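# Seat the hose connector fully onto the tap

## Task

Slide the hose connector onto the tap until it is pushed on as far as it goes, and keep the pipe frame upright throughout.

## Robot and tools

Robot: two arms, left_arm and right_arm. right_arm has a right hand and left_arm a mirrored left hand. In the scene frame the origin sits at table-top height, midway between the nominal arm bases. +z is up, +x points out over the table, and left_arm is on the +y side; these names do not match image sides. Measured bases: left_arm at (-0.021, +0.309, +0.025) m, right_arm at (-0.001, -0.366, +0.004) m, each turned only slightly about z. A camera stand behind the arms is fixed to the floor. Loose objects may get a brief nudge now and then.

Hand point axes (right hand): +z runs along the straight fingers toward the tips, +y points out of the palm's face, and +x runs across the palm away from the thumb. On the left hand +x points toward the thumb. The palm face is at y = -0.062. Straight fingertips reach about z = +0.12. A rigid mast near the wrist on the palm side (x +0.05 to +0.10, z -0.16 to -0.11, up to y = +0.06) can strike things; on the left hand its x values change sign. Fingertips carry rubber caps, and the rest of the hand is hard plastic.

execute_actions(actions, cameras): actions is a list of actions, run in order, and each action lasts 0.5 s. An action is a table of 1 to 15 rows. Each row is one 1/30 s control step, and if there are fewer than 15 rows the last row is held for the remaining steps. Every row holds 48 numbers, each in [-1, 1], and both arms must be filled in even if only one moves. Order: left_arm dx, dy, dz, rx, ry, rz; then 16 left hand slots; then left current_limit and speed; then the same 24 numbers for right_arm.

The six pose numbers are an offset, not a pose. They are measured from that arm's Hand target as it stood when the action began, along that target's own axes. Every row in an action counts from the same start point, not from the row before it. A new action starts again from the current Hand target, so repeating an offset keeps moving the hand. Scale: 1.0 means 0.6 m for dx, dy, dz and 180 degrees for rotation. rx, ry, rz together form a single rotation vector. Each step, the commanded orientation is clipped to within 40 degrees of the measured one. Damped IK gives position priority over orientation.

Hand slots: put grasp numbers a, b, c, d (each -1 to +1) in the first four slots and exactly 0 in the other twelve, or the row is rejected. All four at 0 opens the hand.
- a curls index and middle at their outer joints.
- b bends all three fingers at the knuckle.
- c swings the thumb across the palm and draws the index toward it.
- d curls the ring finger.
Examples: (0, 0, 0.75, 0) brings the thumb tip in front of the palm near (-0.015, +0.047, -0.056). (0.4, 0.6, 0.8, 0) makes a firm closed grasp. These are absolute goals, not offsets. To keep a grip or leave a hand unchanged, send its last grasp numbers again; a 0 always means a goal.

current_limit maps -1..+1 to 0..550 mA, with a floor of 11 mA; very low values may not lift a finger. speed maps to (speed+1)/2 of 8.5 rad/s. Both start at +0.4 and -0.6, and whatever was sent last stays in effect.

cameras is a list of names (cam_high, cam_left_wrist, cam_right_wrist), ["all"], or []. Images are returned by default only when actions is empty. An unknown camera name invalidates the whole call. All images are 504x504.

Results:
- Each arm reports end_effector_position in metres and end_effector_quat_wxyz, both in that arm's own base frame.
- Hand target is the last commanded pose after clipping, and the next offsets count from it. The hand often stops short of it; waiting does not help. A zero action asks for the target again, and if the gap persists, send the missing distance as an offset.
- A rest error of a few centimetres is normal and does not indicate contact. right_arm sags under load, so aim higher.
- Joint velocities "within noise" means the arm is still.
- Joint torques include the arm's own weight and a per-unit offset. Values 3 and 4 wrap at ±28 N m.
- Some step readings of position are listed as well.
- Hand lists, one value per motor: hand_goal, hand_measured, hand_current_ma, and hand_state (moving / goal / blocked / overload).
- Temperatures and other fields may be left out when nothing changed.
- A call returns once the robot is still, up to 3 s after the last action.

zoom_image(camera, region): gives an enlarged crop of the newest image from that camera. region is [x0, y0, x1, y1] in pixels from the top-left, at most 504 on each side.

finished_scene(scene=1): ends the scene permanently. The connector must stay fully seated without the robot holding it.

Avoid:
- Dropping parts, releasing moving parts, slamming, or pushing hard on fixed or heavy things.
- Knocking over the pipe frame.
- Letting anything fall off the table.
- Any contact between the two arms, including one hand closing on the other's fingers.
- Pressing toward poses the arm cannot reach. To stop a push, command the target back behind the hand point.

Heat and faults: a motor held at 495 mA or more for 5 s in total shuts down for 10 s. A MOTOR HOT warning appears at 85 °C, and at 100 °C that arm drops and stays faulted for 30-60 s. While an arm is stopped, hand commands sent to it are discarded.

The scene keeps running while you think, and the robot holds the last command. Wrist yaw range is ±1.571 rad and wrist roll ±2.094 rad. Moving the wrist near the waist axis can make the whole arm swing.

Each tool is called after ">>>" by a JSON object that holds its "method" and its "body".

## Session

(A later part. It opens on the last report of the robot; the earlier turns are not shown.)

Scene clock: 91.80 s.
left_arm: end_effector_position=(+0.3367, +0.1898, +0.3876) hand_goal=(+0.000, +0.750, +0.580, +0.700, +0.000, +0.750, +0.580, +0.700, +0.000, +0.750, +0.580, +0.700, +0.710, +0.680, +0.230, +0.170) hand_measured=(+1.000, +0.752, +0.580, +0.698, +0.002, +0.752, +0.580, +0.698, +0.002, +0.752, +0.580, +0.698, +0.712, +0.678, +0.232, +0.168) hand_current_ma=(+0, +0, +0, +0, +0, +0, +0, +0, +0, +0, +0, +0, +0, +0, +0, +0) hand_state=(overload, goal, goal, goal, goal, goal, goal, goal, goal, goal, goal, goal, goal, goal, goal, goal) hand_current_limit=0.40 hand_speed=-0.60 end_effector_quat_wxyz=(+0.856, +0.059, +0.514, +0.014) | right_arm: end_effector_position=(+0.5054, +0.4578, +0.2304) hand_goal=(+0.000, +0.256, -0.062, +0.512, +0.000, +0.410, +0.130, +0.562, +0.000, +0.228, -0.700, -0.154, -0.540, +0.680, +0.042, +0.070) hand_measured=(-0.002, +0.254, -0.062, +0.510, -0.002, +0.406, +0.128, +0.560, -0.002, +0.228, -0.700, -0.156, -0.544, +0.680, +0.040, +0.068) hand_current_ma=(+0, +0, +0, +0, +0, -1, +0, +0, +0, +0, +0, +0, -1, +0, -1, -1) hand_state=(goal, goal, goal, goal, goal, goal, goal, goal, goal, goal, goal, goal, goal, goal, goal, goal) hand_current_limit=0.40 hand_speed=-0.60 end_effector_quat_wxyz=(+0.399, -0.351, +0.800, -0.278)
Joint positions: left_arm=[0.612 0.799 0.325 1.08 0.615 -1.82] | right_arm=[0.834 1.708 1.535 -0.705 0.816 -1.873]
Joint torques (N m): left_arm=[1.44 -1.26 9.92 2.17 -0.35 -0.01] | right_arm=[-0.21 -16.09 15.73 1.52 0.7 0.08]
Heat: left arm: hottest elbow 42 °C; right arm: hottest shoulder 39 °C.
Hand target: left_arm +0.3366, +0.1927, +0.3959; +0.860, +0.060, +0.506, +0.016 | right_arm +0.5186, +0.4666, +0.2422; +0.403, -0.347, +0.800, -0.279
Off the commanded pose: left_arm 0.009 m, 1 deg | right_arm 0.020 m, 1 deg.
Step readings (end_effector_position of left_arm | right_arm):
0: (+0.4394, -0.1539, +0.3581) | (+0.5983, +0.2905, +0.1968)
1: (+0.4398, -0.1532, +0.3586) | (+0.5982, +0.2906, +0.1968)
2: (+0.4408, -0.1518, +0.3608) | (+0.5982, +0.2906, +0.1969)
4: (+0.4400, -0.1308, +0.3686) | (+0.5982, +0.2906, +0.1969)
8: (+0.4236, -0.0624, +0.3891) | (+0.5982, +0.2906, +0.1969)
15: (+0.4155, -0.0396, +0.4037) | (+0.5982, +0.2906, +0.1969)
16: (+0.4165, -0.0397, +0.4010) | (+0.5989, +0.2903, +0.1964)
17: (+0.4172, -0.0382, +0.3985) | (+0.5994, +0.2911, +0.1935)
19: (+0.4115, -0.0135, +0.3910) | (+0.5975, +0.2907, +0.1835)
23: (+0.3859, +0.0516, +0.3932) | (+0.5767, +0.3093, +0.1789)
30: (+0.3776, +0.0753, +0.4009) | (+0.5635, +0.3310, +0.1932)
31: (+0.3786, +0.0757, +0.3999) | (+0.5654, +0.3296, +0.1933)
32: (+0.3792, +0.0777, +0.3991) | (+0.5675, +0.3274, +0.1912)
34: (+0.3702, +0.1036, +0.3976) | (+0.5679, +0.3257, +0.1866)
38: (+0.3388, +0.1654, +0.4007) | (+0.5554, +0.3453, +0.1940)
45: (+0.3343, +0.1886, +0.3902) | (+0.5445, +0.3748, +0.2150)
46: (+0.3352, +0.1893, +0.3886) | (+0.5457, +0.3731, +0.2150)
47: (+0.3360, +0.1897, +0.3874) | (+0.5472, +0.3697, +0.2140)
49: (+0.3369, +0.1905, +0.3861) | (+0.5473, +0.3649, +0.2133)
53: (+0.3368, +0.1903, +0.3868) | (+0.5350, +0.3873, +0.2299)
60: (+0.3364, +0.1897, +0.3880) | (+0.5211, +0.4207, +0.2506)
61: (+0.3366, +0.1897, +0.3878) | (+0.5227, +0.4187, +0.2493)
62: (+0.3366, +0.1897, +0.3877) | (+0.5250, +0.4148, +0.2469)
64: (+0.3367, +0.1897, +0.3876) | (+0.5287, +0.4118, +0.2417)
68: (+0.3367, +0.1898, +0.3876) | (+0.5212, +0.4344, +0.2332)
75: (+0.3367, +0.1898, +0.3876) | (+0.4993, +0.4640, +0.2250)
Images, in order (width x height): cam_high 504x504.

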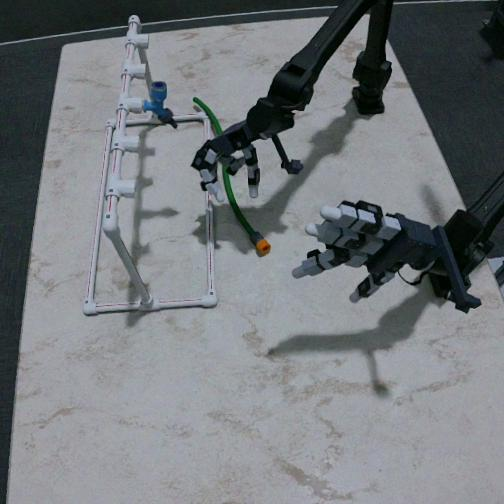

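>>> {"method": "execute_actions", "body": {"actions": [[[0,0,0,0,0,0,0,0,0,0,0,0,0,0,0,0,0,0,0,0,0,0,0.4,-0.6,0.078,0.0924,0.0115,0.0406,0.0271,-0.07,0.25,0.12,0.75,0.8,0,0,0,0,0,0,0,0,0,0,0,0,0.4,-0.6]],[[0,0,0,0,0,0,0,0,0,0,0,0,0,0,0,0,0,0,0,0,0,0,0.4,-0.6,0.056,0.1083,0.0027,0.0406,0.0271,-0.07,0.25,0.12,0.75,0.8,0,0,0,0,0,0,0,0,0,0,0,0,0.4,-0.6]]], "cameras": ["cam_high"]}}

>>> {"method": "zoom_image", "body": {"camera": "cam_high", "region": [200, 170, 320, 290]}}

Scene clock: 96.47 s.
left_arm: end_effector_position=(+0.3367, +0.1898, +0.3876) hand_goal=(+0.000, +0.750, +0.580, +0.700, +0.000, +0.750, +0.580, +0.700, +0.000, +0.750, +0.580, +0.700, +0.710, +0.680, +0.230, +0.170) hand_measured=(+1.000, +0.752, +0.580, +0.698, +0.002, +0.752, +0.580, +0.698, +0.002, +0.752, +0.580, +0.698, +0.712, +0.678, +0.232, +0.168) hand_current_ma=(+0, +0, +0, +0, +0, +0, +0, +0, +0, +0, +0, +0, +0, +0, +0, +0) hand_state=(overload, goal, goal, goal, goal, goal, goal, goal, goal, goal, goal, goal, goal, goal, goal, goal) hand_current_limit=0.40 hand_speed=-0.60 end_effector_quat_wxyz=(+0.856, +0.059, +0.514, +0.014) | right_arm: end_effector_position=(+0.4471, +0.4575, +0.1153) hand_goal=(+0.000, +0.430, -0.102, +0.486, +0.000, +0.638, +0.156, +0.562, +0.000, +0.422, -0.700, -0.180, -0.540, +0.680, +0.042, +0.044) hand_measured=(-0.002, +0.424, -0.100, +0.488, -0.002, +0.624, +0.154, +0.560, -0.002, +0.416, -0.700, -0.178, -0.544, +0.680, +0.040, +0.046) hand_current_ma=(+0, -2, +0, +0, +0, -7, -1, +0, +0, -2, +0, +1, -1, +0, +0, +0) hand_state=(goal, goal, goal, goal, goal, goal, goal, goal, goal, goal, goal, goal, goal, goal, goal, goal) hand_current_limit=0.40 hand_speed=-0.60 end_effector_quat_wxyz=(+0.307, -0.439, +0.691, -0.485)
Joint positions: left_arm=[0.612 0.799 0.325 1.08 0.615 -1.82] | right_arm=[1.003 1.899 1.516 -0.852 1.201 -1.931]
Joint torques (N m): left_arm=[1.44 -1.2 9.92 2.17 -0.35 -0.01] | right_arm=[-0.38 -18.49 10.91 0.73 1.18 0.18]
Heat: left arm: hottest elbow 42 °C; right arm: hottest shoulder 39 °C.
Hand target: left_arm +0.3366, +0.1927, +0.3959; +0.860, +0.060, +0.506, +0.016 | right_arm +0.4518, +0.4580, +0.1127; +0.304, -0.434, +0.694, -0.487
Off the commanded pose: left_arm 0.009 m, 1 deg | right_arm 0.005 m, 1 deg.
Step readings (end_effector_position of left_arm | right_arm):
0: (+0.3367, +0.1898, +0.3876) | (+0.5054, +0.4578, +0.2304)
1: (+0.3367, +0.1898, +0.3876) | (+0.5061, +0.4568, +0.2305)
2: (+0.3367, +0.1898, +0.3876) | (+0.5079, +0.4525, +0.2304)
4: (+0.3367, +0.1898, +0.3876) | (+0.5090, +0.4458, +0.2283)
8: (+0.3367, +0.1898, +0.3876) | (+0.4983, +0.4520, +0.2115)
15: (+0.3367, +0.1898, +0.3876) | (+0.4824, +0.4663, +0.1870)
16: (+0.3367, +0.1898, +0.3876) | (+0.4826, +0.4654, +0.1867)
17: (+0.3367, +0.1898, +0.3876) | (+0.4840, +0.4609, +0.1870)
19: (+0.3367, +0.1898, +0.3876) | (+0.4837, +0.4534, +0.1854)
23: (+0.3367, +0.1898, +0.3876) | (+0.4701, +0.4522, +0.1593)
30: (+0.3367, +0.1898, +0.3876) | (+0.4478, +0.4594, +0.1167)
Images, in order (width x height): cam_high 504x504.

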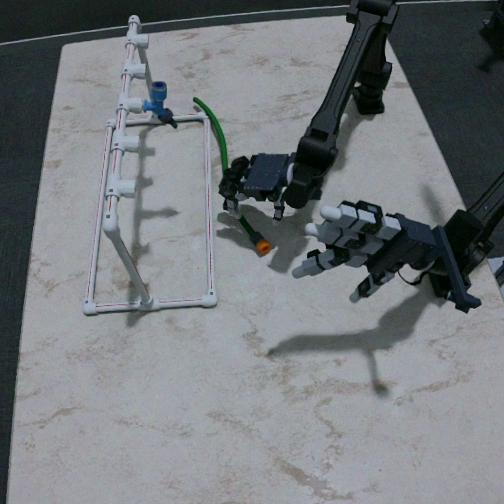

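Scaled by 4.200 from the camera's 504x504 image, which has a finer 720x720 frame.

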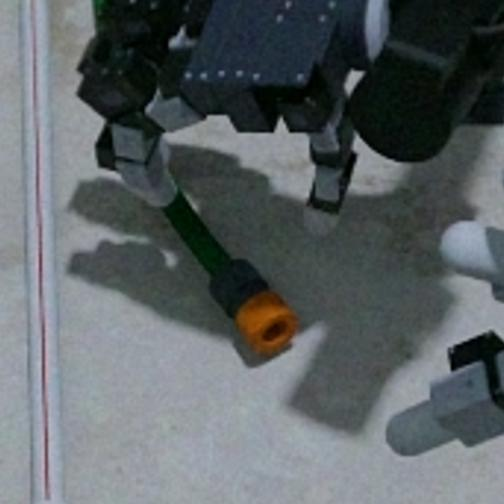

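>>> {"method": "execute_actions", "body": {"actions": [[[0,0,0,0,0,0,0,0,0,0,0,0,0,0,0,0,0,0,0,0,0,0,0.4,-0.6,-0.0202,0.061,0.0177,0,0,0,0.25,0.12,0.75,0.8,0,0,0,0,0,0,0,0,0,0,0,0,0.4,-0.6]],[[0,0,0,0,0,0,0,0,0,0,0,0,0,0,0,0,0,0,0,0,0,0,0.4,-0.6,0,0.0313,0.0114,0,0,0,0.25,0.12,0.75,0.8,0,0,0,0,0,0,0,0,0,0,0,0,0.4,-0.6]]], "cameras": ["cam_high"]}}

>>> {"method": "zoom_image", "body": {"camera": "cam_high", "region": [200, 170, 320, 290]}}

Scene clock: 98.60 s.
left_arm: end_effector_position=(+0.3367, +0.1898, +0.3876) hand_goal=(+0.000, +0.750, +0.580, +0.700, +0.000, +0.750, +0.580, +0.700, +0.000, +0.750, +0.580, +0.700, +0.710, +0.680, +0.230, +0.170) hand_measured=(+1.000, +0.752, +0.580, +0.698, +0.002, +0.752, +0.580, +0.698, +0.002, +0.752, +0.580, +0.698, +0.712, +0.678, +0.232, +0.168) hand_current_ma=(+0, +0, +0, +0, +0, +0, +0, +0, +0, +0, +0, +0, +0, +0, +0, +0) hand_state=(overload, goal, goal, goal, goal, goal, goal, goal, goal, goal, goal, goal, goal, goal, goal, goal) hand_current_limit=0.40 hand_speed=-0.60 end_effector_quat_wxyz=(+0.856, +0.059, +0.514, +0.014) | right_arm: end_effector_position=(+0.4537, +0.4671, +0.0704) hand_goal=(+0.000, +0.430, -0.102, +0.486, +0.000, +0.638, +0.156, +0.562, +0.000, +0.422, -0.700, -0.180, -0.540, +0.680, +0.042, +0.044) hand_measured=(-0.002, +0.424, -0.100, +0.488, -0.002, +0.624, +0.154, +0.560, -0.002, +0.416, -0.700, -0.178, -0.542, +0.680, +0.040, +0.046) hand_current_ma=(+0, -2, +0, +0, +0, -7, -1, +0, +0, -2, +0, +1, -1, +0, +0, +0) hand_state=(goal, goal, goal, goal, goal, goal, goal, goal, goal, goal, goal, goal, goal, goal, goal, goal) hand_current_limit=0.40 hand_speed=-0.60 end_effector_quat_wxyz=(+0.305, -0.435, +0.694, -0.486)
Joint positions: left_arm=[0.612 0.799 0.325 1.08 0.615 -1.82] | right_arm=[1.003 1.98 1.516 -0.791 1.204 -1.907]
Joint torques (N m): left_arm=[1.38 -1.2 9.92 2.17 -0.35 -0.01] | right_arm=[0.21 -17.85 9.11 1.88 1.15 0.16]
Heat: left arm: hottest elbow 42 °C; right arm: hottest shoulder 39 °C.
Hand target: left_arm +0.3366, +0.1927, +0.3959; +0.860, +0.060, +0.506, +0.016 | right_arm +0.4548, +0.4700, +0.0545; +0.304, -0.434, +0.694, -0.487
Off the commanded pose: left_arm 0.009 m, 1 deg | right_arm 0.016 m, 0 deg.
Step readings (end_effector_position of left_arm | right_arm):
0: (+0.3367, +0.1898, +0.3876) | (+0.4472, +0.4576, +0.1153)
1: (+0.3367, +0.1898, +0.3876) | (+0.4472, +0.4576, +0.1153)
2: (+0.3367, +0.1898, +0.3876) | (+0.4473, +0.4577, +0.1149)
4: (+0.3367, +0.1898, +0.3876) | (+0.4479, +0.4582, +0.1122)
8: (+0.3367, +0.1898, +0.3876) | (+0.4493, +0.4602, +0.0963)
15: (+0.3367, +0.1898, +0.3876) | (+0.4490, +0.4598, +0.0766)
16: (+0.3367, +0.1898, +0.3876) | (+0.4491, +0.4599, +0.0767)
17: (+0.3367, +0.1898, +0.3876) | (+0.4496, +0.4607, +0.0769)
19: (+0.3367, +0.1898, +0.3876) | (+0.4511, +0.4630, +0.0774)
23: (+0.3367, +0.1898, +0.3876) | (+0.4530, +0.4660, +0.0753)
30: (+0.3367, +0.1898, +0.3876) | (+0.4536, +0.4669, +0.0705)
Images, in order (width x height): cam_high 504x504.

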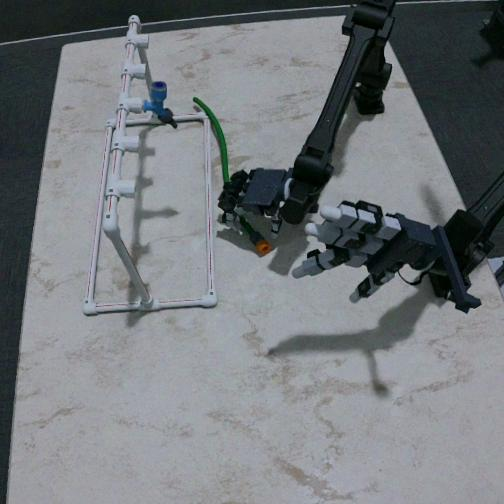

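Scaled by 4.200 from the camera's 504x504 image, which has a finer 720x720 frame.

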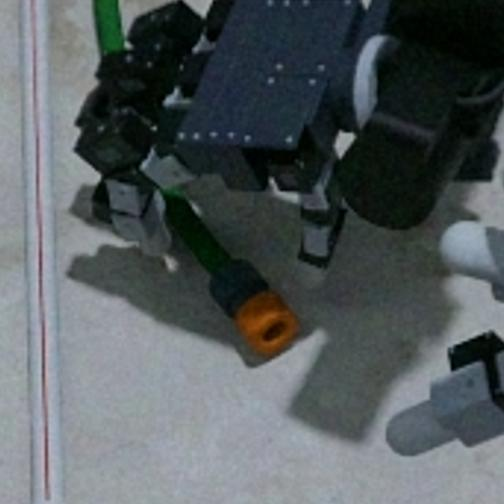

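>>> {"method": "execute_actions", "body": {"actions": [[[0,0,0,0,0,0,0,0,0,0,0,0,0,0,0,0,0,0,0,0,0,0,0.4,-0.6,0,0.0251,0.0091,0,0,0,0.25,0.12,0.75,0.8,0,0,0,0,0,0,0,0,0,0,0,0,0.4,-0.6]],[[0,0,0,0,0,0,0,0,0,0,0,0,0,0,0,0,0,0,0,0,0,0,0.4,-0.6,0,0,0,0,0,0,0.25,0.12,0.75,0.8,0,0,0,0,0,0,0,0,0,0,0,0,0.4,-0.6]]], "cameras": ["cam_high"]}}

>>> {"method": "zoom_image", "body": {"camera": "cam_high", "region": [200, 170, 320, 290]}}

Scene clock: 100.23 s.
left_arm: end_effector_position=(+0.3367, +0.1898, +0.3876) hand_goal=(+0.000, +0.750, +0.580, +0.700, +0.000, +0.750, +0.580, +0.700, +0.000, +0.750, +0.580, +0.700, +0.710, +0.680, +0.230, +0.170) hand_measured=(+1.000, +0.752, +0.580, +0.698, +0.002, +0.752, +0.580, +0.698, +0.002, +0.752, +0.580, +0.698, +0.712, +0.678, +0.232, +0.168) hand_current_ma=(+0, +0, +0, +0, +0, +0, +0, +0, +0, +0, +0, +0, +0, +0, +0, +0) hand_state=(overload, goal, goal, goal, goal, goal, goal, goal, goal, goal, goal, goal, goal, goal, goal, goal) hand_current_limit=0.40 hand_speed=-0.60 end_effector_quat_wxyz=(+0.856, +0.059, +0.514, +0.014) | right_arm: end_effector_position=(+0.4543, +0.4680, +0.0541) hand_goal=(+0.000, +0.430, -0.102, +0.486, +0.000, +0.638, +0.156, +0.562, +0.000, +0.422, -0.700, -0.180, -0.540, +0.680, +0.042, +0.044) hand_measured=(-0.002, +0.424, -0.100, +0.488, -0.002, +0.624, +0.154, +0.560, -0.002, +0.416, -0.700, -0.178, -0.542, +0.680, +0.040, +0.046) hand_current_ma=(+0, -2, +0, +0, +0, -7, -1, +0, +0, -2, +0, +1, +0, +0, +0, +0) hand_state=(goal, goal, goal, goal, goal, goal, goal, goal, goal, goal, goal, goal, goal, goal, goal, goal) hand_current_limit=0.40 hand_speed=-0.60 end_effector_quat_wxyz=(+0.305, -0.435, +0.694, -0.486)
Joint positions: left_arm=[0.612 0.799 0.325 1.08 0.615 -1.82] | right_arm=[1.003 2.002 1.504 -0.758 1.204 -1.905]
Joint torques (N m): left_arm=[1.44 -1.2 9.91 2.17 -0.35 -0.01] | right_arm=[0.03 -18.32 8.92 1.91 1.14 0.15]
Heat: left arm: hottest elbow 42 °C; right arm: hottest shoulder 39 °C.
Hand target: left_arm +0.3366, +0.1927, +0.3959; +0.860, +0.060, +0.506, +0.016 | right_arm +0.4548, +0.4700, +0.0385; +0.304, -0.434, +0.694, -0.487
Off the commanded pose: left_arm 0.009 m, 1 deg | right_arm 0.016 m, 0 deg.
Step readings (end_effector_position of left_arm | right_arm):
0: (+0.3367, +0.1898, +0.3876) | (+0.4537, +0.4671, +0.0704)
1: (+0.3367, +0.1898, +0.3876) | (+0.4537, +0.4672, +0.0704)
2: (+0.3367, +0.1898, +0.3876) | (+0.4540, +0.4676, +0.0703)
4: (+0.3367, +0.1898, +0.3876) | (+0.4551, +0.4693, +0.0694)
8: (+0.3367, +0.1898, +0.3876) | (+0.4552, +0.4694, +0.0633)
15: (+0.3367, +0.1898, +0.3876) | (+0.4541, +0.4677, +0.0540)
16: (+0.3367, +0.1898, +0.3876) | (+0.4541, +0.4678, +0.0540)
17: (+0.3367, +0.1898, +0.3876) | (+0.4542, +0.4679, +0.0540)
19: (+0.3367, +0.1898, +0.3876) | (+0.4543, +0.4680, +0.0541)
23: (+0.3367, +0.1898, +0.3876) | (+0.4543, +0.4680, +0.0541)
30: (+0.3367, +0.1898, +0.3876) | (+0.4543, +0.4680, +0.0541)
Images, in order (width x height): cam_high 504x504.

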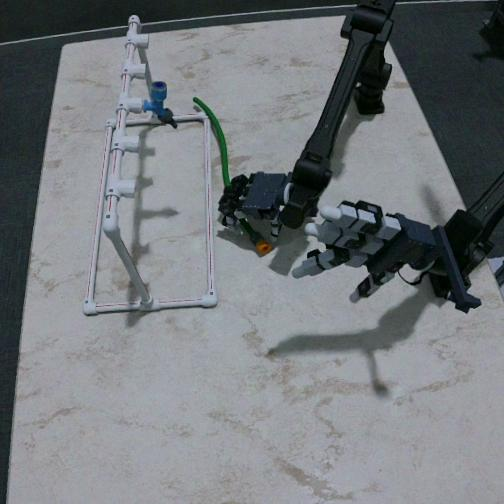

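Scaled by 4.200 from the camera's 504x504 image, which has a finer 720x720 frame.

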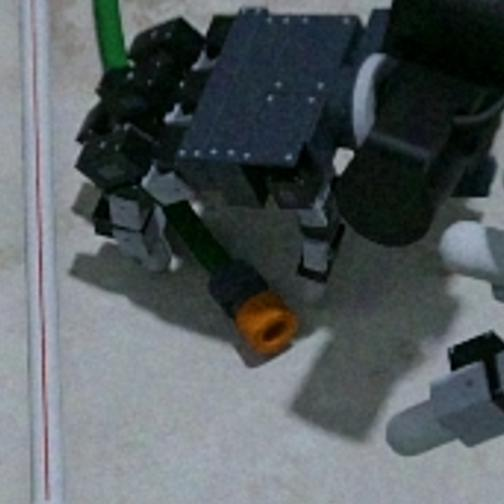

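>>> {"method": "execute_actions", "body": {"actions": [[[0,0,0,0,0,0,0,0,0,0,0,0,0,0,0,0,0,0,0,0,0,0,0.4,-0.6,-0.0414,-0.0115,0.0315,0,0,0,0.25,0.12,0.75,0.8,0,0,0,0,0,0,0,0,0,0,0,0,0.4,-0.6]],[[0,0,0,0,0,0,0,0,0,0,0,0,0,0,0,0,0,0,0,0,0,0,0.4,-0.6,-0.0183,-0.0128,0.0352,0,0,0,0.25,0.12,0.75,0.8,0,0,0,0,0,0,0,0,0,0,0,0,0.4,-0.6]]], "cameras": ["cam_high"]}}

>>> {"method": "zoom_image", "body": {"camera": "cam_high", "region": [200, 170, 320, 290]}}

Scene clock: 102.57 s.
left_arm: end_effector_position=(+0.3367, +0.1898, +0.3876) hand_goal=(+0.000, +0.750, +0.580, +0.700, +0.000, +0.750, +0.580, +0.700, +0.000, +0.750, +0.580, +0.700, +0.710, +0.680, +0.230, +0.170) hand_measured=(+1.000, +0.752, +0.580, +0.698, +0.002, +0.752, +0.580, +0.698, +0.002, +0.752, +0.580, +0.698, +0.712, +0.678, +0.232, +0.168) hand_current_ma=(+0, +0, +0, +0, +0, +0, +0, +0, +0, +0, +0, +0, +0, +0, +0, +0) hand_state=(overload, goal, goal, goal, goal, goal, goal, goal, goal, goal, goal, goal, goal, goal, goal, goal) hand_current_limit=0.40 hand_speed=-0.60 end_effector_quat_wxyz=(+0.856, +0.059, +0.514, +0.014) | right_arm: end_effector_position=(+0.4897, +0.4761, +0.0543) hand_goal=(+0.000, +0.430, -0.102, +0.486, +0.000, +0.638, +0.156, +0.562, +0.000, +0.422, -0.700, -0.180, -0.540, +0.680, +0.042, +0.044) hand_measured=(-0.002, +0.416, -0.106, +0.484, -0.028, +0.620, +0.138, +0.552, -0.002, +0.416, -0.700, -0.178, -0.542, +0.680, +0.042, +0.046) hand_current_ma=(+0, -8, -1, -1, -20, -13, -12, -4, +0, -2, +0, +1, +0, +0, +0, +0) hand_state=(goal, goal, goal, goal, blocked, goal, goal, goal, goal, goal, goal, goal, goal, goal, goal, goal) hand_current_limit=0.40 hand_speed=-0.60 end_effector_quat_wxyz=(+0.304, -0.441, +0.687, -0.490)
Joint positions: left_arm=[0.612 0.799 0.325 1.08 0.615 -1.82] | right_arm=[0.963 2.052 1.578 -0.67 1.195 -2.042]
Joint torques (N m): left_arm=[1.44 -1.26 9.94 2.17 -0.35 -0.01] | right_arm=[-1.49 -16.97 13 2.52 0.55 0.03]
Heat: left arm: hottest elbow 42 °C; right arm: hottest shoulder 39 °C.
Hand target: left_arm +0.3366, +0.1927, +0.3959; +0.860, +0.060, +0.506, +0.016 | right_arm +0.5087, +0.4837, +0.0386; +0.304, -0.435, +0.694, -0.486
Off the commanded pose: left_arm 0.009 m, 1 deg | right_arm 0.026 m, 1 deg.
Step readings (end_effector_position of left_arm | right_arm):
0: (+0.3367, +0.1898, +0.3876) | (+0.4543, +0.4680, +0.0541)
1: (+0.3367, +0.1898, +0.3876) | (+0.4543, +0.4681, +0.0541)
2: (+0.3367, +0.1898, +0.3876) | (+0.4546, +0.4685, +0.0536)
4: (+0.3367, +0.1898, +0.3876) | (+0.4581, +0.4673, +0.0525)
8: (+0.3367, +0.1898, +0.3876) | (+0.4641, +0.4672, +0.0528)
15: (+0.3367, +0.1898, +0.3876) | (+0.4693, +0.4695, +0.0529)
16: (+0.3367, +0.1898, +0.3876) | (+0.4696, +0.4695, +0.0531)
17: (+0.3367, +0.1898, +0.3876) | (+0.4700, +0.4698, +0.0530)
19: (+0.3367, +0.1898, +0.3876) | (+0.4743, +0.4720, +0.0532)
23: (+0.3367, +0.1898, +0.3876) | (+0.4867, +0.4752, +0.0533)
30: (+0.3367, +0.1898, +0.3876) | (+0.4896, +0.4761, +0.0542)
Images, in order (width x height): cam_high 504x504.

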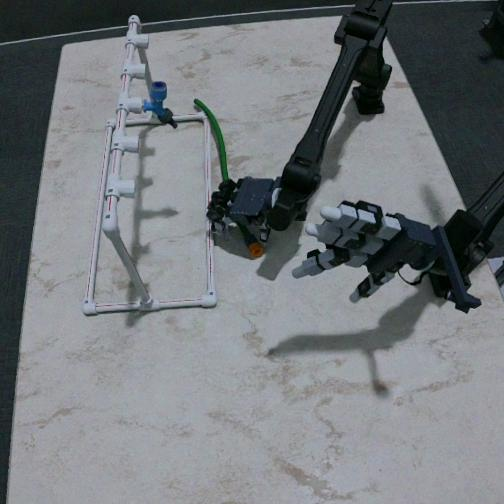

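Scaled by 4.200 from the camera's 504x504 image, which has a finer 720x720 frame.

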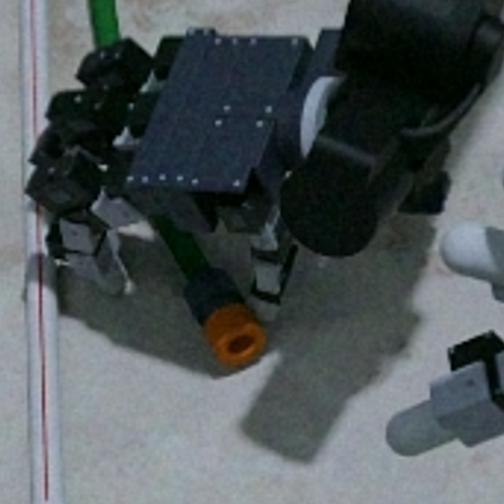

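>>> {"method": "execute_actions", "body": {"actions": [[[0,0,0,0,0,0,0,0,0,0,0,0,0,0,0,0,0,0,0,0,0,0,0.4,-0.6,0,0,0,0,0,0,0.4,0.22,0.75,0.8,0,0,0,0,0,0,0,0,0,0,0,0,0.4,-0.8]],[[0,0,0,0,0,0,0,0,0,0,0,0,0,0,0,0,0,0,0,0,0,0,0.4,-0.6,0,0,0,0,0,0,0.42,0.36,0.75,0.8,0,0,0,0,0,0,0,0,0,0,0,0,0.4,-0.8]]], "cameras": ["cam_high"]}}

>>> {"method": "zoom_image", "body": {"camera": "cam_high", "region": [200, 170, 320, 290]}}

Scene clock: 104.93 s.
left_arm: end_effector_position=(+0.3367, +0.1898, +0.3876) hand_goal=(+0.000, +0.750, +0.580, +0.700, +0.000, +0.750, +0.580, +0.700, +0.000, +0.750, +0.580, +0.700, +0.710, +0.680, +0.230, +0.170) hand_measured=(+1.000, +0.752, +0.580, +0.698, +0.002, +0.752, +0.580, +0.698, +0.002, +0.752, +0.580, +0.698, +0.712, +0.678, +0.232, +0.168) hand_current_ma=(+0, +0, +0, +0, +0, +0, +0, +0, +0, +0, +0, +0, +0, +0, +0, +0) hand_state=(overload, goal, goal, goal, goal, goal, goal, goal, goal, goal, goal, goal, goal, goal, goal, goal) hand_current_limit=0.40 hand_speed=-0.60 end_effector_quat_wxyz=(+0.856, +0.059, +0.514, +0.014) | right_arm: end_effector_position=(+0.5035, +0.4700, +0.0512) hand_goal=(+0.000, +0.124, -0.182, +0.374, +0.000, +0.176, -0.164, +0.316, +0.000, +0.080, -0.700, -0.150, -0.522, +0.680, +0.042, +0.066) hand_measured=(-0.002, +0.126, -0.178, +0.374, +0.004, +0.366, -0.126, +0.332, -0.002, +0.080, -0.700, -0.152, -0.526, +0.680, +0.060, +0.074) hand_current_ma=(+0, +0, +1, +0, +1, +385, +40, +10, +0, +0, +0, +0, -1, +0, +17, +4) hand_state=(goal, goal, goal, goal, goal, blocked, blocked, goal, goal, goal, goal, goal, goal, goal, goal, goal) hand_current_limit=0.40 hand_speed=-0.80 end_effector_quat_wxyz=(+0.303, -0.430, +0.694, -0.491)
Joint positions: left_arm=[0.612 0.799 0.325 1.08 0.615 -1.82] | right_arm=[0.941 2.064 1.587 -0.654 1.194 -2.042]
Joint torques (N m): left_arm=[1.44 -1.2 9.92 2.17 -0.35 -0.01] | right_arm=[0.32 -18.14 12.42 1.83 0.53 0]
Heat: left arm: hottest elbow 42 °C; right arm: hottest shoulder 39 °C.
Hand target: left_arm +0.3366, +0.1927, +0.3959; +0.860, +0.060, +0.506, +0.016 | right_arm +0.5087, +0.4838, +0.0387; +0.304, -0.434, +0.694, -0.487
Off the commanded pose: left_arm 0.009 m, 1 deg | right_arm 0.019 m, 1 deg.
Step readings (end_effector_position of left_arm | right_arm):
0: (+0.3367, +0.1898, +0.3876) | (+0.4897, +0.4762, +0.0543)
1: (+0.3367, +0.1898, +0.3876) | (+0.4897, +0.4761, +0.0543)
2: (+0.3367, +0.1898, +0.3876) | (+0.4898, +0.4761, +0.0544)
4: (+0.3367, +0.1898, +0.3876) | (+0.4918, +0.4755, +0.0550)
8: (+0.3367, +0.1898, +0.3876) | (+0.4957, +0.4739, +0.0495)
15: (+0.3367, +0.1898, +0.3876) | (+0.5014, +0.4711, +0.0502)
16: (+0.3367, +0.1898, +0.3876) | (+0.5016, +0.4710, +0.0502)
17: (+0.3367, +0.1898, +0.3876) | (+0.5019, +0.4709, +0.0504)
19: (+0.3367, +0.1898, +0.3876) | (+0.5023, +0.4708, +0.0508)
23: (+0.3367, +0.1898, +0.3876) | (+0.5035, +0.4700, +0.0512)
30: (+0.3367, +0.1898, +0.3876) | (+0.5035, +0.4700, +0.0512)
Images, in order (width x height): cam_high 504x504.

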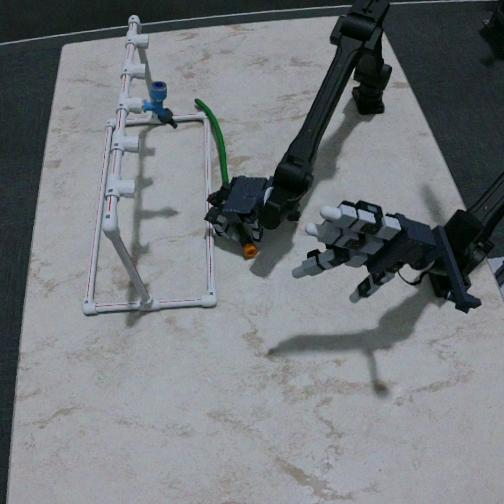

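Scaled by 4.200 from the camera's 504x504 image, which has a finer 720x720 frame.

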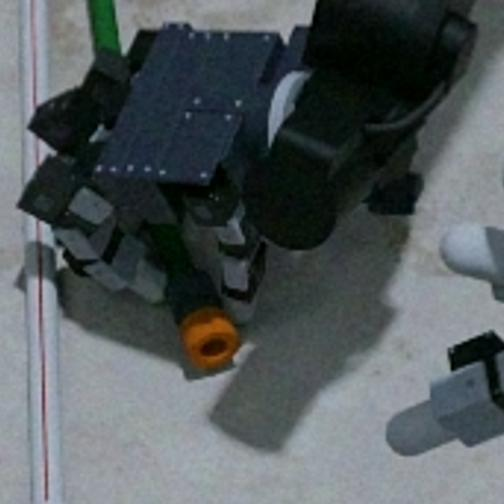

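>>> {"method": "execute_actions", "body": {"actions": [[[0,0,0,0,0,0,0,0,0,0,0,0,0,0,0,0,0,0,0,0,0,0,0.4,-0.6,0,0,0,0,0,0,0.45,0.45,0.75,0.8,0,0,0,0,0,0,0,0,0,0,0,0,0.5,-0.8]],[[0,0,0,0,0,0,0,0,0,0,0,0,0,0,0,0,0,0,0,0,0,0,0.4,-0.6,0,0,0,0,0,0,0.5,0.55,0.77,0.8,0,0,0,0,0,0,0,0,0,0,0,0,0.5,-0.8]]], "cameras": ["cam_high"]}}

>>> {"method": "zoom_image", "body": {"camera": "cam_high", "region": [200, 170, 320, 290]}}

Scene clock: 106.83 s.
left_arm: end_effector_position=(+0.3367, +0.1898, +0.3876) hand_goal=(+0.000, +0.750, +0.580, +0.700, +0.000, +0.750, +0.580, +0.700, +0.000, +0.750, +0.580, +0.700, +0.710, +0.680, +0.230, +0.170) hand_measured=(+1.000, +0.752, +0.580, +0.698, +0.002, +0.752, +0.580, +0.698, +0.002, +0.752, +0.580, +0.698, +0.712, +0.678, +0.232, +0.168) hand_current_ma=(+0, +0, +0, +0, +0, +0, +0, +0, +0, +0, +0, +0, +0, +0, +0, +0) hand_state=(overload, goal, goal, goal, goal, goal, goal, goal, goal, goal, goal, goal, goal, goal, goal, goal) hand_current_limit=0.40 hand_speed=-0.60 end_effector_quat_wxyz=(+0.856, +0.059, +0.514, +0.014) | right_arm: end_effector_position=(+0.5033, +0.4703, +0.0454) hand_goal=(+0.000, -0.132, -0.208, +0.336, +0.000, -0.178, -0.330, +0.206, +0.000, -0.192, -0.700, -0.120, -0.548, +0.680, +0.038, +0.090) hand_measured=(+0.004, -0.100, -0.192, +0.342, +0.004, -0.174, -0.324, +0.210, -0.002, -0.188, -0.700, -0.122, -0.554, +0.684, +0.098, +0.118) hand_current_ma=(+1, +32, +10, +2, +0, +1, +2, +1, +0, +1, +0, +0, -2, +1, +135, +41) hand_state=(goal, blocked, goal, goal, goal, goal, goal, goal, goal, goal, goal, goal, goal, goal, blocked, blocked) hand_current_limit=0.50 hand_speed=-0.80 end_effector_quat_wxyz=(+0.300, -0.434, +0.695, -0.489)
Joint positions: left_arm=[0.612 0.799 0.325 1.08 0.615 -1.82] | right_arm=[0.94 2.072 1.588 -0.654 1.185 -2.041]
Joint torques (N m): left_arm=[1.44 -1.2 9.92 2.15 -0.35 -0.01] | right_arm=[0.38 -18.9 12.37 1.76 0.83 -0.01]
Heat: left arm: hottest elbow 42 °C; right arm: hottest shoulder 39 °C.
Hand target: left_arm +0.3366, +0.1927, +0.3959; +0.860, +0.060, +0.506, +0.016 | right_arm +0.5086, +0.4836, +0.0384; +0.304, -0.435, +0.694, -0.487
Off the commanded pose: left_arm 0.009 m, 1 deg | right_arm 0.016 m, 1 deg.
Step readings (end_effector_position of left_arm | right_arm):
0: (+0.3367, +0.1898, +0.3876) | (+0.5035, +0.4700, +0.0512)
1: (+0.3367, +0.1898, +0.3876) | (+0.5035, +0.4700, +0.0512)
2: (+0.3367, +0.1898, +0.3876) | (+0.5036, +0.4698, +0.0512)
4: (+0.3367, +0.1898, +0.3876) | (+0.5034, +0.4700, +0.0503)
8: (+0.3367, +0.1898, +0.3876) | (+0.5036, +0.4697, +0.0496)
15: (+0.3367, +0.1898, +0.3876) | (+0.5037, +0.4694, +0.0488)
16: (+0.3367, +0.1898, +0.3876) | (+0.5037, +0.4694, +0.0485)
17: (+0.3367, +0.1898, +0.3876) | (+0.5035, +0.4697, +0.0483)
19: (+0.3367, +0.1898, +0.3876) | (+0.5030, +0.4700, +0.0461)
23: (+0.3367, +0.1898, +0.3876) | (+0.5034, +0.4697, +0.0454)
30: (+0.3367, +0.1898, +0.3876) | (+0.5032, +0.4701, +0.0452)
Images, in order (width x height): cam_high 504x504.

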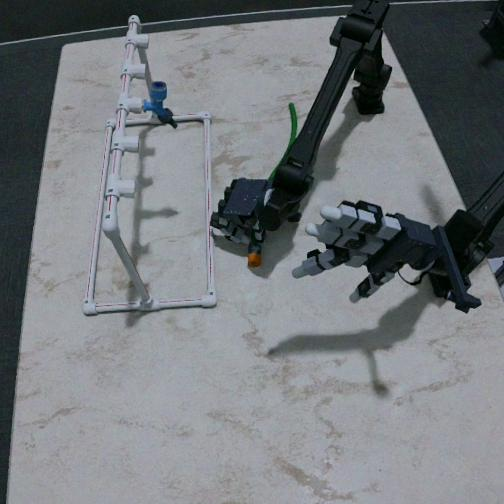

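Scaled by 4.200 from the camera's 504x504 image, which has a finer 720x720 frame.

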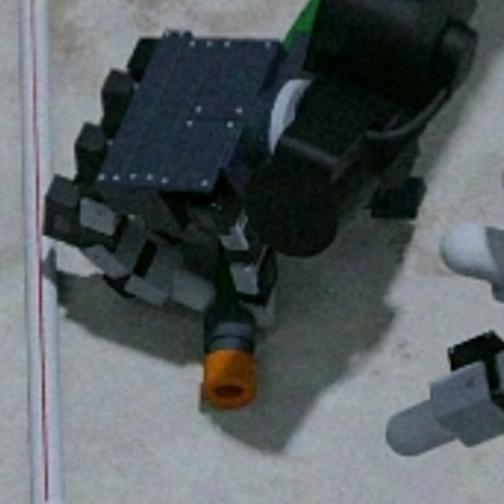

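>>> {"method": "execute_actions", "body": {"actions": [[[0,0,0,0,0,0,0,0,0,0,0,0,0,0,0,0,0,0,0,0,0,0,0.4,-0.6,0,-0.0235,-0.0086,0,0,0,0.42,0.27,0.75,0.8,0,0,0,0,0,0,0,0,0,0,0,0,0.4,-0.8]],[[0,0,0,0,0,0,0,0,0,0,0,0,0,0,0,0,0,0,0,0,0,0,0.4,-0.6,0,0,0,0,0,0,0.42,0.27,0.75,0.8,0,0,0,0,0,0,0,0,0,0,0,0,0.4,-0.8]]], "cameras": ["cam_high"]}}

>>> {"method": "zoom_image", "body": {"camera": "cam_high", "region": [200, 170, 320, 290]}}

Scene clock: 109.73 s.
left_arm: end_effector_position=(+0.3367, +0.1898, +0.3876) hand_goal=(+0.000, +0.750, +0.580, +0.700, +0.000, +0.750, +0.580, +0.700, +0.000, +0.750, +0.580, +0.700, +0.710, +0.680, +0.230, +0.170) hand_measured=(+1.000, +0.752, +0.580, +0.698, +0.002, +0.752, +0.580, +0.698, +0.002, +0.752, +0.580, +0.698, +0.712, +0.678, +0.232, +0.168) hand_current_ma=(+0, +0, +0, +0, +0, +0, +0, +0, +0, +0, +0, +0, +0, +0, +0, +0) hand_state=(overload, goal, goal, goal, goal, goal, goal, goal, goal, goal, goal, goal, goal, goal, goal, goal) hand_current_limit=0.40 hand_speed=-0.60 end_effector_quat_wxyz=(+0.856, +0.059, +0.514, +0.014) | right_arm: end_effector_position=(+0.5086, +0.4766, +0.0571) hand_goal=(+0.000, +0.246, -0.210, +0.356, +0.000, +0.332, -0.146, +0.316, +0.000, +0.214, -0.700, -0.168, -0.522, +0.680, +0.042, +0.048) hand_measured=(+0.000, +0.244, -0.208, +0.356, -0.004, +0.320, -0.148, +0.314, -0.002, +0.206, -0.700, -0.166, -0.524, +0.678, +0.044, +0.050) hand_current_ma=(+0, +0, +0, +0, -1, -7, +0, +0, +0, -3, +0, +1, +0, +0, +0, +1) hand_state=(goal, goal, goal, goal, goal, goal, goal, goal, goal, goal, goal, goal, goal, goal, goal, goal) hand_current_limit=0.40 hand_speed=-0.80 end_effector_quat_wxyz=(+0.305, -0.431, +0.695, -0.488)
Joint positions: left_arm=[0.612 0.799 0.325 1.08 0.615 -1.82] | right_arm=[0.939 2.072 1.617 -0.665 1.186 -2.047]
Joint torques (N m): left_arm=[1.44 -1.26 9.92 2.17 -0.35 -0.01] | right_arm=[0.26 -20.95 11.3 0.98 0.86 0.05]
Heat: left arm: hottest elbow 42 °C; right arm: hottest shoulder 39 °C.
Hand target: left_arm +0.3366, +0.1927, +0.3959; +0.860, +0.060, +0.506, +0.016 | right_arm +0.5087, +0.4837, +0.0536; +0.304, -0.434, +0.694, -0.487
Off the commanded pose: left_arm 0.009 m, 1 deg | right_arm 0.008 m, 1 deg.
Step readings (end_effector_position of left_arm | right_arm):
0: (+0.3367, +0.1898, +0.3876) | (+0.5033, +0.4703, +0.0454)
1: (+0.3367, +0.1898, +0.3876) | (+0.5033, +0.4703, +0.0454)
2: (+0.3367, +0.1898, +0.3876) | (+0.5033, +0.4703, +0.0454)
4: (+0.3367, +0.1898, +0.3876) | (+0.5035, +0.4705, +0.0457)
8: (+0.3367, +0.1898, +0.3876) | (+0.5036, +0.4715, +0.0471)
15: (+0.3367, +0.1898, +0.3876) | (+0.5056, +0.4733, +0.0517)
16: (+0.3367, +0.1898, +0.3876) | (+0.5060, +0.4737, +0.0526)
17: (+0.3367, +0.1898, +0.3876) | (+0.5064, +0.4740, +0.0533)
19: (+0.3367, +0.1898, +0.3876) | (+0.5074, +0.4748, +0.0553)
23: (+0.3367, +0.1898, +0.3876) | (+0.5090, +0.4767, +0.0589)
30: (+0.3367, +0.1898, +0.3876) | (+0.5086, +0.4766, +0.0571)
Images, in order (width x height): cam_high 504x504.

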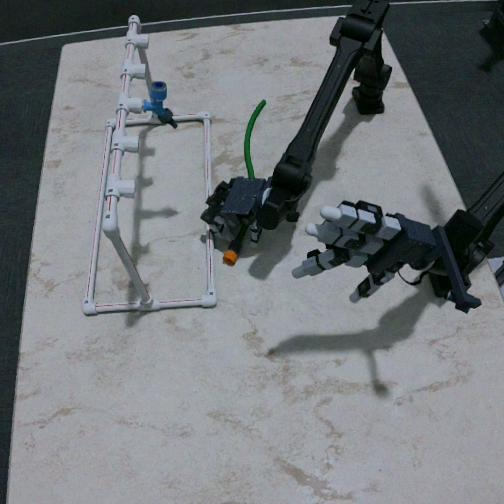

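Scaled by 4.200 from the camera's 504x504 image, which has a finer 720x720 frame.

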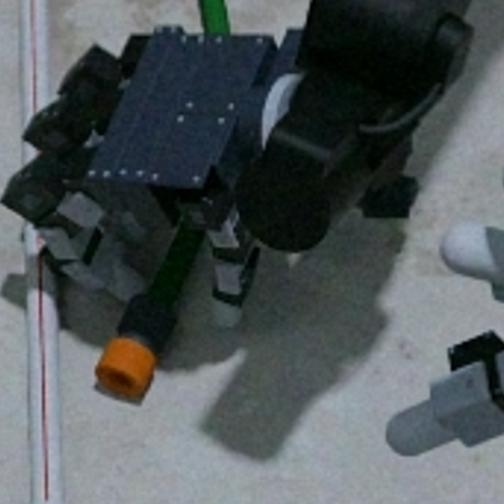

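>>> {"method": "execute_actions", "body": {"actions": [[[0,0,0,0,0,0,0,0,0,0,0,0,0,0,0,0,0,0,0,0,0,0,0.4,-0.6,0,0,0,0,0,0,0.43,0.37,0.75,0.8,0,0,0,0,0,0,0,0,0,0,0,0,0.4,-0.8]],[[0,0,0,0,0,0,0,0,0,0,0,0,0,0,0,0,0,0,0,0,0,0,0.4,-0.6,0.0201,0.0141,-0.0387,0,0,0,0.43,0.37,0.75,0.8,0,0,0,0,0,0,0,0,0,0,0,0,0.4,-0.8]],[[0,0,0,0,0,0,0,0,0,0,0,0,0,0,0,0,0,0,0,0,0,0,0.4,-0.6,0.0201,0.0141,-0.0387,0,0,0,0.43,0.37,0.75,0.8,0,0,0,0,0,0,0,0,0,0,0,0,0.4,-0.8]],[[0,0,0,0,0,0,0,0,0,0,0,0,0,0,0,0,0,0,0,0,0,0,0.4,-0.6,0,0,0,0,0,0,0.43,0.27,0.75,0.8,0,0,0,0,0,0,0,0,0,0,0,0,0.4,-0.85]]], "cameras": ["cam_high"]}}

>>> {"method": "zoom_image", "body": {"camera": "cam_high", "region": [200, 170, 320, 290]}}

Scene clock: 113.43 s.
left_arm: end_effector_position=(+0.3367, +0.1898, +0.3876) hand_goal=(+0.000, +0.750, +0.580, +0.700, +0.000, +0.750, +0.580, +0.700, +0.000, +0.750, +0.580, +0.700, +0.710, +0.680, +0.230, +0.170) hand_measured=(+1.000, +0.752, +0.580, +0.698, +0.002, +0.752, +0.580, +0.698, +0.002, +0.752, +0.580, +0.698, +0.712, +0.678, +0.232, +0.168) hand_current_ma=(+0, +0, +0, +0, +0, +0, +0, +0, +0, +0, +0, +0, +0, +0, +0, +0) hand_state=(overload, goal, goal, goal, goal, goal, goal, goal, goal, goal, goal, goal, goal, goal, goal, goal) hand_current_limit=0.40 hand_speed=-0.60 end_effector_quat_wxyz=(+0.856, +0.059, +0.514, +0.014) | right_arm: end_effector_position=(+0.4540, +0.4834, +0.0473) hand_goal=(+0.000, +0.246, -0.218, +0.346, +0.000, +0.330, -0.162, +0.302, +0.000, +0.216, -0.700, -0.168, -0.522, +0.680, +0.042, +0.048) hand_measured=(-0.002, +0.238, -0.224, +0.344, -0.002, +0.280, -0.176, +0.294, -0.002, +0.208, -0.700, -0.164, -0.524, +0.678, +0.044, +0.050) hand_current_ma=(+0, -3, -2, +0, +0, -70, -7, -3, +0, -3, +0, +1, +0, +0, +0, +1) hand_state=(goal, goal, goal, goal, goal, blocked, goal, goal, goal, goal, goal, goal, goal, goal, goal, goal) hand_current_limit=0.40 hand_speed=-0.85 end_effector_quat_wxyz=(+0.300, -0.440, +0.690, -0.490)
Joint positions: left_arm=[0.612 0.799 0.325 1.08 0.615 -1.82] | right_arm=[1.017 2.052 1.57 -0.818 1.211 -1.878]
Joint torques (N m): left_arm=[1.44 -1.2 9.92 2.17 -0.35 -0.01] | right_arm=[-0.03 -22.48 8.95 0.77 0.95 0.21]
Heat: left arm: hottest elbow 42 °C; right arm: hottest shoulder 40 °C.
Hand target: left_arm +0.3366, +0.1927, +0.3959; +0.860, +0.060, +0.506, +0.016 | right_arm +0.4536, +0.4836, +0.0534; +0.304, -0.435, +0.694, -0.487
Off the commanded pose: left_arm 0.009 m, 1 deg | right_arm 0.006 m, 1 deg.
Step readings (end_effector_position of left_arm | right_arm):
0: (+0.3367, +0.1898, +0.3876) | (+0.5085, +0.4766, +0.0571)
1: (+0.3367, +0.1898, +0.3876) | (+0.5085, +0.4766, +0.0571)
2: (+0.3367, +0.1898, +0.3876) | (+0.5085, +0.4766, +0.0571)
4: (+0.3367, +0.1898, +0.3876) | (+0.5085, +0.4766, +0.0571)
8: (+0.3367, +0.1898, +0.3876) | (+0.5085, +0.4766, +0.0571)
15: (+0.3367, +0.1898, +0.3876) | (+0.5085, +0.4766, +0.0571)
16: (+0.3367, +0.1898, +0.3876) | (+0.5084, +0.4765, +0.0570)
17: (+0.3367, +0.1898, +0.3876) | (+0.5078, +0.4763, +0.0568)
19: (+0.3367, +0.1898, +0.3876) | (+0.5053, +0.4759, +0.0563)
23: (+0.3367, +0.1898, +0.3876) | (+0.4942, +0.4778, +0.0510)
30: (+0.3367, +0.1898, +0.3876) | (+0.4833, +0.4823, +0.0477)
31: (+0.3367, +0.1898, +0.3876) | (+0.4827, +0.4826, +0.0477)
32: (+0.3367, +0.1898, +0.3876) | (+0.4814, +0.4824, +0.0473)
34: (+0.3367, +0.1898, +0.3876) | (+0.4762, +0.4821, +0.0466)
38: (+0.3367, +0.1898, +0.3876) | (+0.4671, +0.4793, +0.0466)
45: (+0.3367, +0.1898, +0.3876) | (+0.4608, +0.4805, +0.0467)
46: (+0.3367, +0.1898, +0.3876) | (+0.4607, +0.4805, +0.0466)
47: (+0.3367, +0.1898, +0.3876) | (+0.4604, +0.4804, +0.0466)
49: (+0.3367, +0.1898, +0.3876) | (+0.4594, +0.4804, +0.0463)
53: (+0.3367, +0.1898, +0.3876) | (+0.4582, +0.4803, +0.0465)
60: (+0.3367, +0.1898, +0.3876) | (+0.4540, +0.4834, +0.0473)
Images, in order (width x height): cam_high 504x504.

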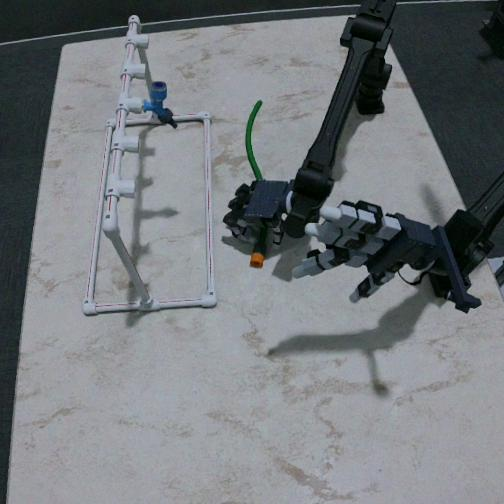

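Scaled by 4.200 from the camera's 504x504 image, which has a finer 720x720 frame.

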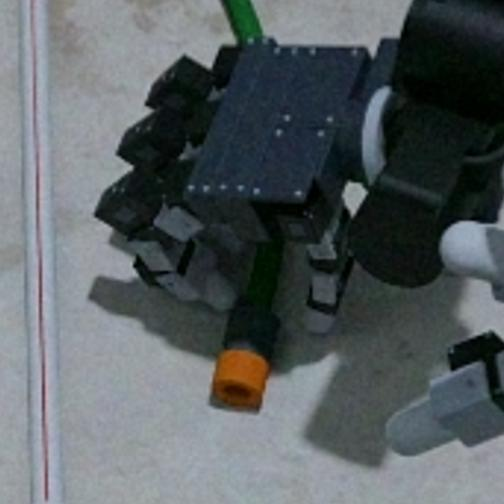

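>>> {"method": "execute_actions", "body": {"actions": [[[0,0,0,0,0,0,0,0,0,0,0,0,0,0,0,0,0,0,0,0,0,0,0.4,-0.6,0,-0.0172,-0.0063,0,0,0,0.42,0.25,0.75,0.8,0,0,0,0,0,0,0,0,0,0,0,0,0.4,-0.8]],[[0,0,0,0,0,0,0,0,0,0,0,0,0,0,0,0,0,0,0,0,0,0,0.4,-0.6,-0.0534,0,0.0012,0,0,0,0.42,0.25,0.75,0.8,0,0,0,0,0,0,0,0,0,0,0,0,0.4,-0.8]],[[0,0,0,0,0,0,0,0,0,0,0,0,0,0,0,0,0,0,0,0,0,0,0.4,-0.6,-0.0534,0,0.0012,0,0,0,0.42,0.25,0.75,0.8,0,0,0,0,0,0,0,0,0,0,0,0,0.4,-0.8]]], "cameras": ["cam_high"]}}

>>> {"method": "zoom_image", "body": {"camera": "cam_high", "region": [200, 170, 320, 290]}}

Scene clock: 117.17 s.
left_arm: end_effector_position=(+0.3367, +0.1898, +0.3876) hand_goal=(+0.000, +0.750, +0.580, +0.700, +0.000, +0.750, +0.580, +0.700, +0.000, +0.750, +0.580, +0.700, +0.710, +0.680, +0.230, +0.170) hand_measured=(+1.000, +0.752, +0.580, +0.698, +0.002, +0.752, +0.580, +0.698, +0.002, +0.752, +0.580, +0.698, +0.712, +0.678, +0.232, +0.168) hand_current_ma=(+0, +0, +0, +0, +0, +0, +0, +0, +0, +0, +0, +0, +0, +0, +0, +0) hand_state=(overload, goal, goal, goal, goal, goal, goal, goal, goal, goal, goal, goal, goal, goal, goal, goal) hand_current_limit=0.40 hand_speed=-0.60 end_effector_quat_wxyz=(+0.856, +0.059, +0.514, +0.014) | right_arm: end_effector_position=(+0.4788, +0.5244, +0.0646) hand_goal=(+0.000, +0.272, -0.216, +0.352, +0.000, +0.368, -0.142, +0.316, +0.000, +0.244, -0.700, -0.172, -0.522, +0.680, +0.042, +0.044) hand_measured=(-0.002, +0.262, -0.218, +0.350, +0.000, +0.354, -0.144, +0.314, -0.002, +0.236, -0.700, -0.168, -0.524, +0.678, +0.044, +0.046) hand_current_ma=(+0, -5, +0, +0, +0, -8, +0, +0, +0, -3, +0, +1, +0, +0, +0, +1) hand_state=(goal, goal, goal, goal, goal, goal, goal, goal, goal, goal, goal, goal, goal, goal, goal, goal) hand_current_limit=0.40 hand_speed=-0.80 end_effector_quat_wxyz=(+0.298, -0.440, +0.691, -0.490)
Joint positions: left_arm=[0.612 0.799 0.325 1.08 0.615 -1.82] | right_arm=[1.017 2.155 1.799 -0.958 1.21 -1.865]
Joint torques (N m): left_arm=[1.44 -1.2 9.92 2.17 -0.35 -0.01] | right_arm=[0.67 -21.19 13.79 0.62 1.08 0.18]
Heat: left arm: hottest elbow 42 °C; right arm: hottest shoulder 40 °C.
Hand target: left_arm +0.3366, +0.1927, +0.3959; +0.860, +0.060, +0.506, +0.016 | right_arm +0.4830, +0.5406, +0.0639; +0.304, -0.434, +0.694, -0.487
Off the commanded pose: left_arm 0.009 m, 1 deg | right_arm 0.017 m, 1 deg.
Step readings (end_effector_position of left_arm | right_arm):
0: (+0.3367, +0.1898, +0.3876) | (+0.4540, +0.4834, +0.0473)
1: (+0.3367, +0.1898, +0.3876) | (+0.4541, +0.4835, +0.0475)
2: (+0.3367, +0.1898, +0.3876) | (+0.4538, +0.4832, +0.0474)
4: (+0.3367, +0.1898, +0.3876) | (+0.4532, +0.4827, +0.0481)
8: (+0.3367, +0.1898, +0.3876) | (+0.4524, +0.4814, +0.0491)
15: (+0.3367, +0.1898, +0.3876) | (+0.4520, +0.4809, +0.0489)
16: (+0.3367, +0.1898, +0.3876) | (+0.4520, +0.4809, +0.0489)
17: (+0.3367, +0.1898, +0.3876) | (+0.4519, +0.4807, +0.0491)
19: (+0.3367, +0.1898, +0.3876) | (+0.4524, +0.4815, +0.0513)
23: (+0.3367, +0.1898, +0.3876) | (+0.4588, +0.4919, +0.0619)
30: (+0.3367, +0.1898, +0.3876) | (+0.4634, +0.4994, +0.0718)
31: (+0.3367, +0.1898, +0.3876) | (+0.4634, +0.4994, +0.0712)
32: (+0.3367, +0.1898, +0.3876) | (+0.4640, +0.5004, +0.0704)
34: (+0.3367, +0.1898, +0.3876) | (+0.4685, +0.5077, +0.0688)
38: (+0.3367, +0.1898, +0.3876) | (+0.4770, +0.5214, +0.0651)
45: (+0.3367, +0.1898, +0.3876) | (+0.4780, +0.5231, +0.0611)
Images, in order (width x height): cam_high 504x504.

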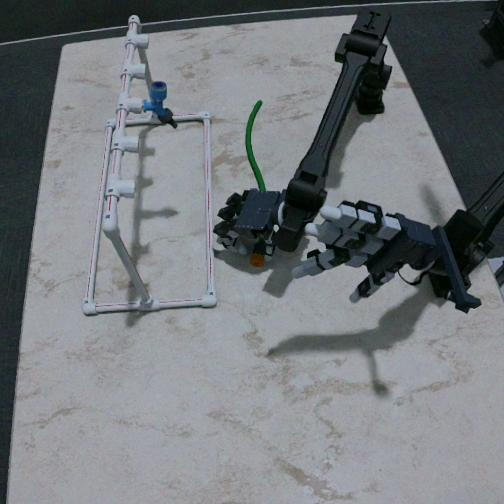

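Scaled by 4.200 from the camera's 504x504 image, which has a finer 720x720 frame.

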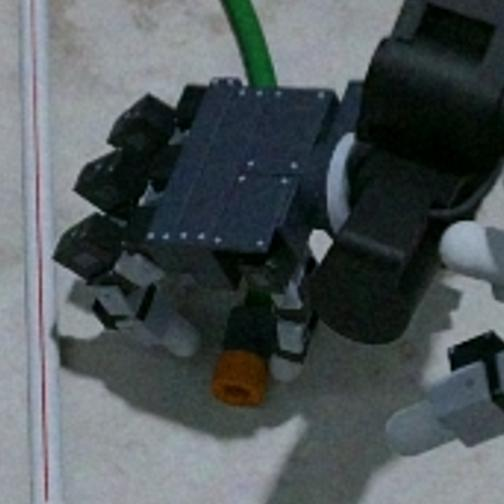

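>>> {"method": "execute_actions", "body": {"actions": [[[0,0,0,0,0,0,0,0,0,0,0,0,0,0,0,0,0,0,0,0,0,0,0.4,-0.6,-0.0218,0.0198,-0.006,0,0,0,0.42,0.25,0.75,0.8,0,0,0,0,0,0,0,0,0,0,0,0,0.4,-0.8]]], "cameras": ["cam_high"]}}

>>> {"method": "zoom_image", "body": {"camera": "cam_high", "region": [200, 170, 320, 290]}}

Scene clock: 119.03 s.
left_arm: end_effector_position=(+0.3367, +0.1898, +0.3876) hand_goal=(+0.000, +0.750, +0.580, +0.700, +0.000, +0.750, +0.580, +0.700, +0.000, +0.750, +0.580, +0.700, +0.710, +0.680, +0.230, +0.170) hand_measured=(+1.000, +0.752, +0.580, +0.698, +0.002, +0.752, +0.580, +0.698, +0.002, +0.752, +0.580, +0.698, +0.712, +0.678, +0.232, +0.168) hand_current_ma=(+0, +0, +0, +0, +0, +0, +0, +0, +0, +0, +0, +0, +0, +0, +0, +0) hand_state=(overload, goal, goal, goal, goal, goal, goal, goal, goal, goal, goal, goal, goal, goal, goal, goal) hand_current_limit=0.40 hand_speed=-0.60 end_effector_quat_wxyz=(+0.856, +0.059, +0.514, +0.014) | right_arm: end_effector_position=(+0.4776, +0.5404, +0.0545) hand_goal=(+0.000, +0.272, -0.216, +0.352, +0.000, +0.368, -0.142, +0.316, +0.000, +0.244, -0.700, -0.172, -0.522, +0.680, +0.042, +0.044) hand_measured=(-0.002, +0.262, -0.218, +0.350, +0.000, +0.360, -0.144, +0.314, -0.002, +0.236, -0.700, -0.168, -0.524, +0.678, +0.044, +0.046) hand_current_ma=(+0, -4, +0, +0, +0, -4, +0, +0, +0, -3, +0, +1, +0, +0, +0, +1) hand_state=(goal, goal, goal, goal, goal, goal, goal, goal, goal, goal, goal, goal, goal, goal, goal, goal) hand_current_limit=0.40 hand_speed=-0.80 end_effector_quat_wxyz=(+0.297, -0.440, +0.691, -0.490)
Joint positions: left_arm=[0.612 0.799 0.325 1.08 0.615 -1.82] | right_arm=[1.031 2.207 1.865 -1.009 1.212 -1.827]
Joint torques (N m): left_arm=[1.49 -1.14 9.92 2.15 -0.35 -0.01] | right_arm=[0.32 -21.3 13.71 0.51 1.11 0.17]
Heat: left arm: hottest elbow 42 °C; right arm: hottest shoulder 40 °C.
Hand target: left_arm +0.3366, +0.1927, +0.3959; +0.860, +0.060, +0.506, +0.016 | right_arm +0.4820, +0.5557, +0.0542; +0.304, -0.434, +0.694, -0.486
Off the commanded pose: left_arm 0.009 m, 1 deg | right_arm 0.016 m, 1 deg.
Step readings (end_effector_position of left_arm | right_arm):
0: (+0.3367, +0.1898, +0.3876) | (+0.4789, +0.5244, +0.0647)
1: (+0.3367, +0.1898, +0.3876) | (+0.4789, +0.5245, +0.0648)
2: (+0.3367, +0.1898, +0.3876) | (+0.4785, +0.5254, +0.0645)
4: (+0.3367, +0.1898, +0.3876) | (+0.4786, +0.5296, +0.0641)
8: (+0.3367, +0.1898, +0.3876) | (+0.4799, +0.5369, +0.0599)
15: (+0.3367, +0.1898, +0.3876) | (+0.4775, +0.5376, +0.0512)
Images, in order (width x height): cam_high 504x504.

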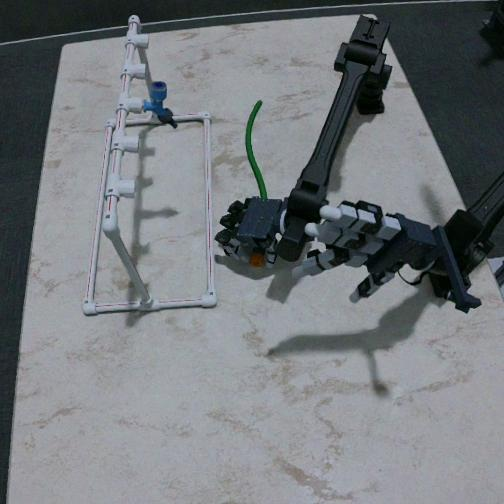

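Scaled by 4.200 from the camera's 504x504 image, which has a finer 720x720 frame.

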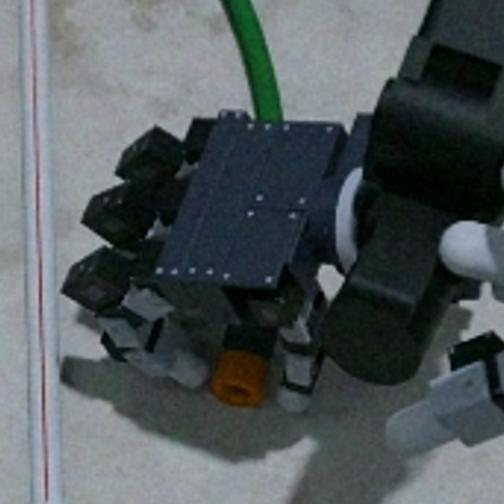

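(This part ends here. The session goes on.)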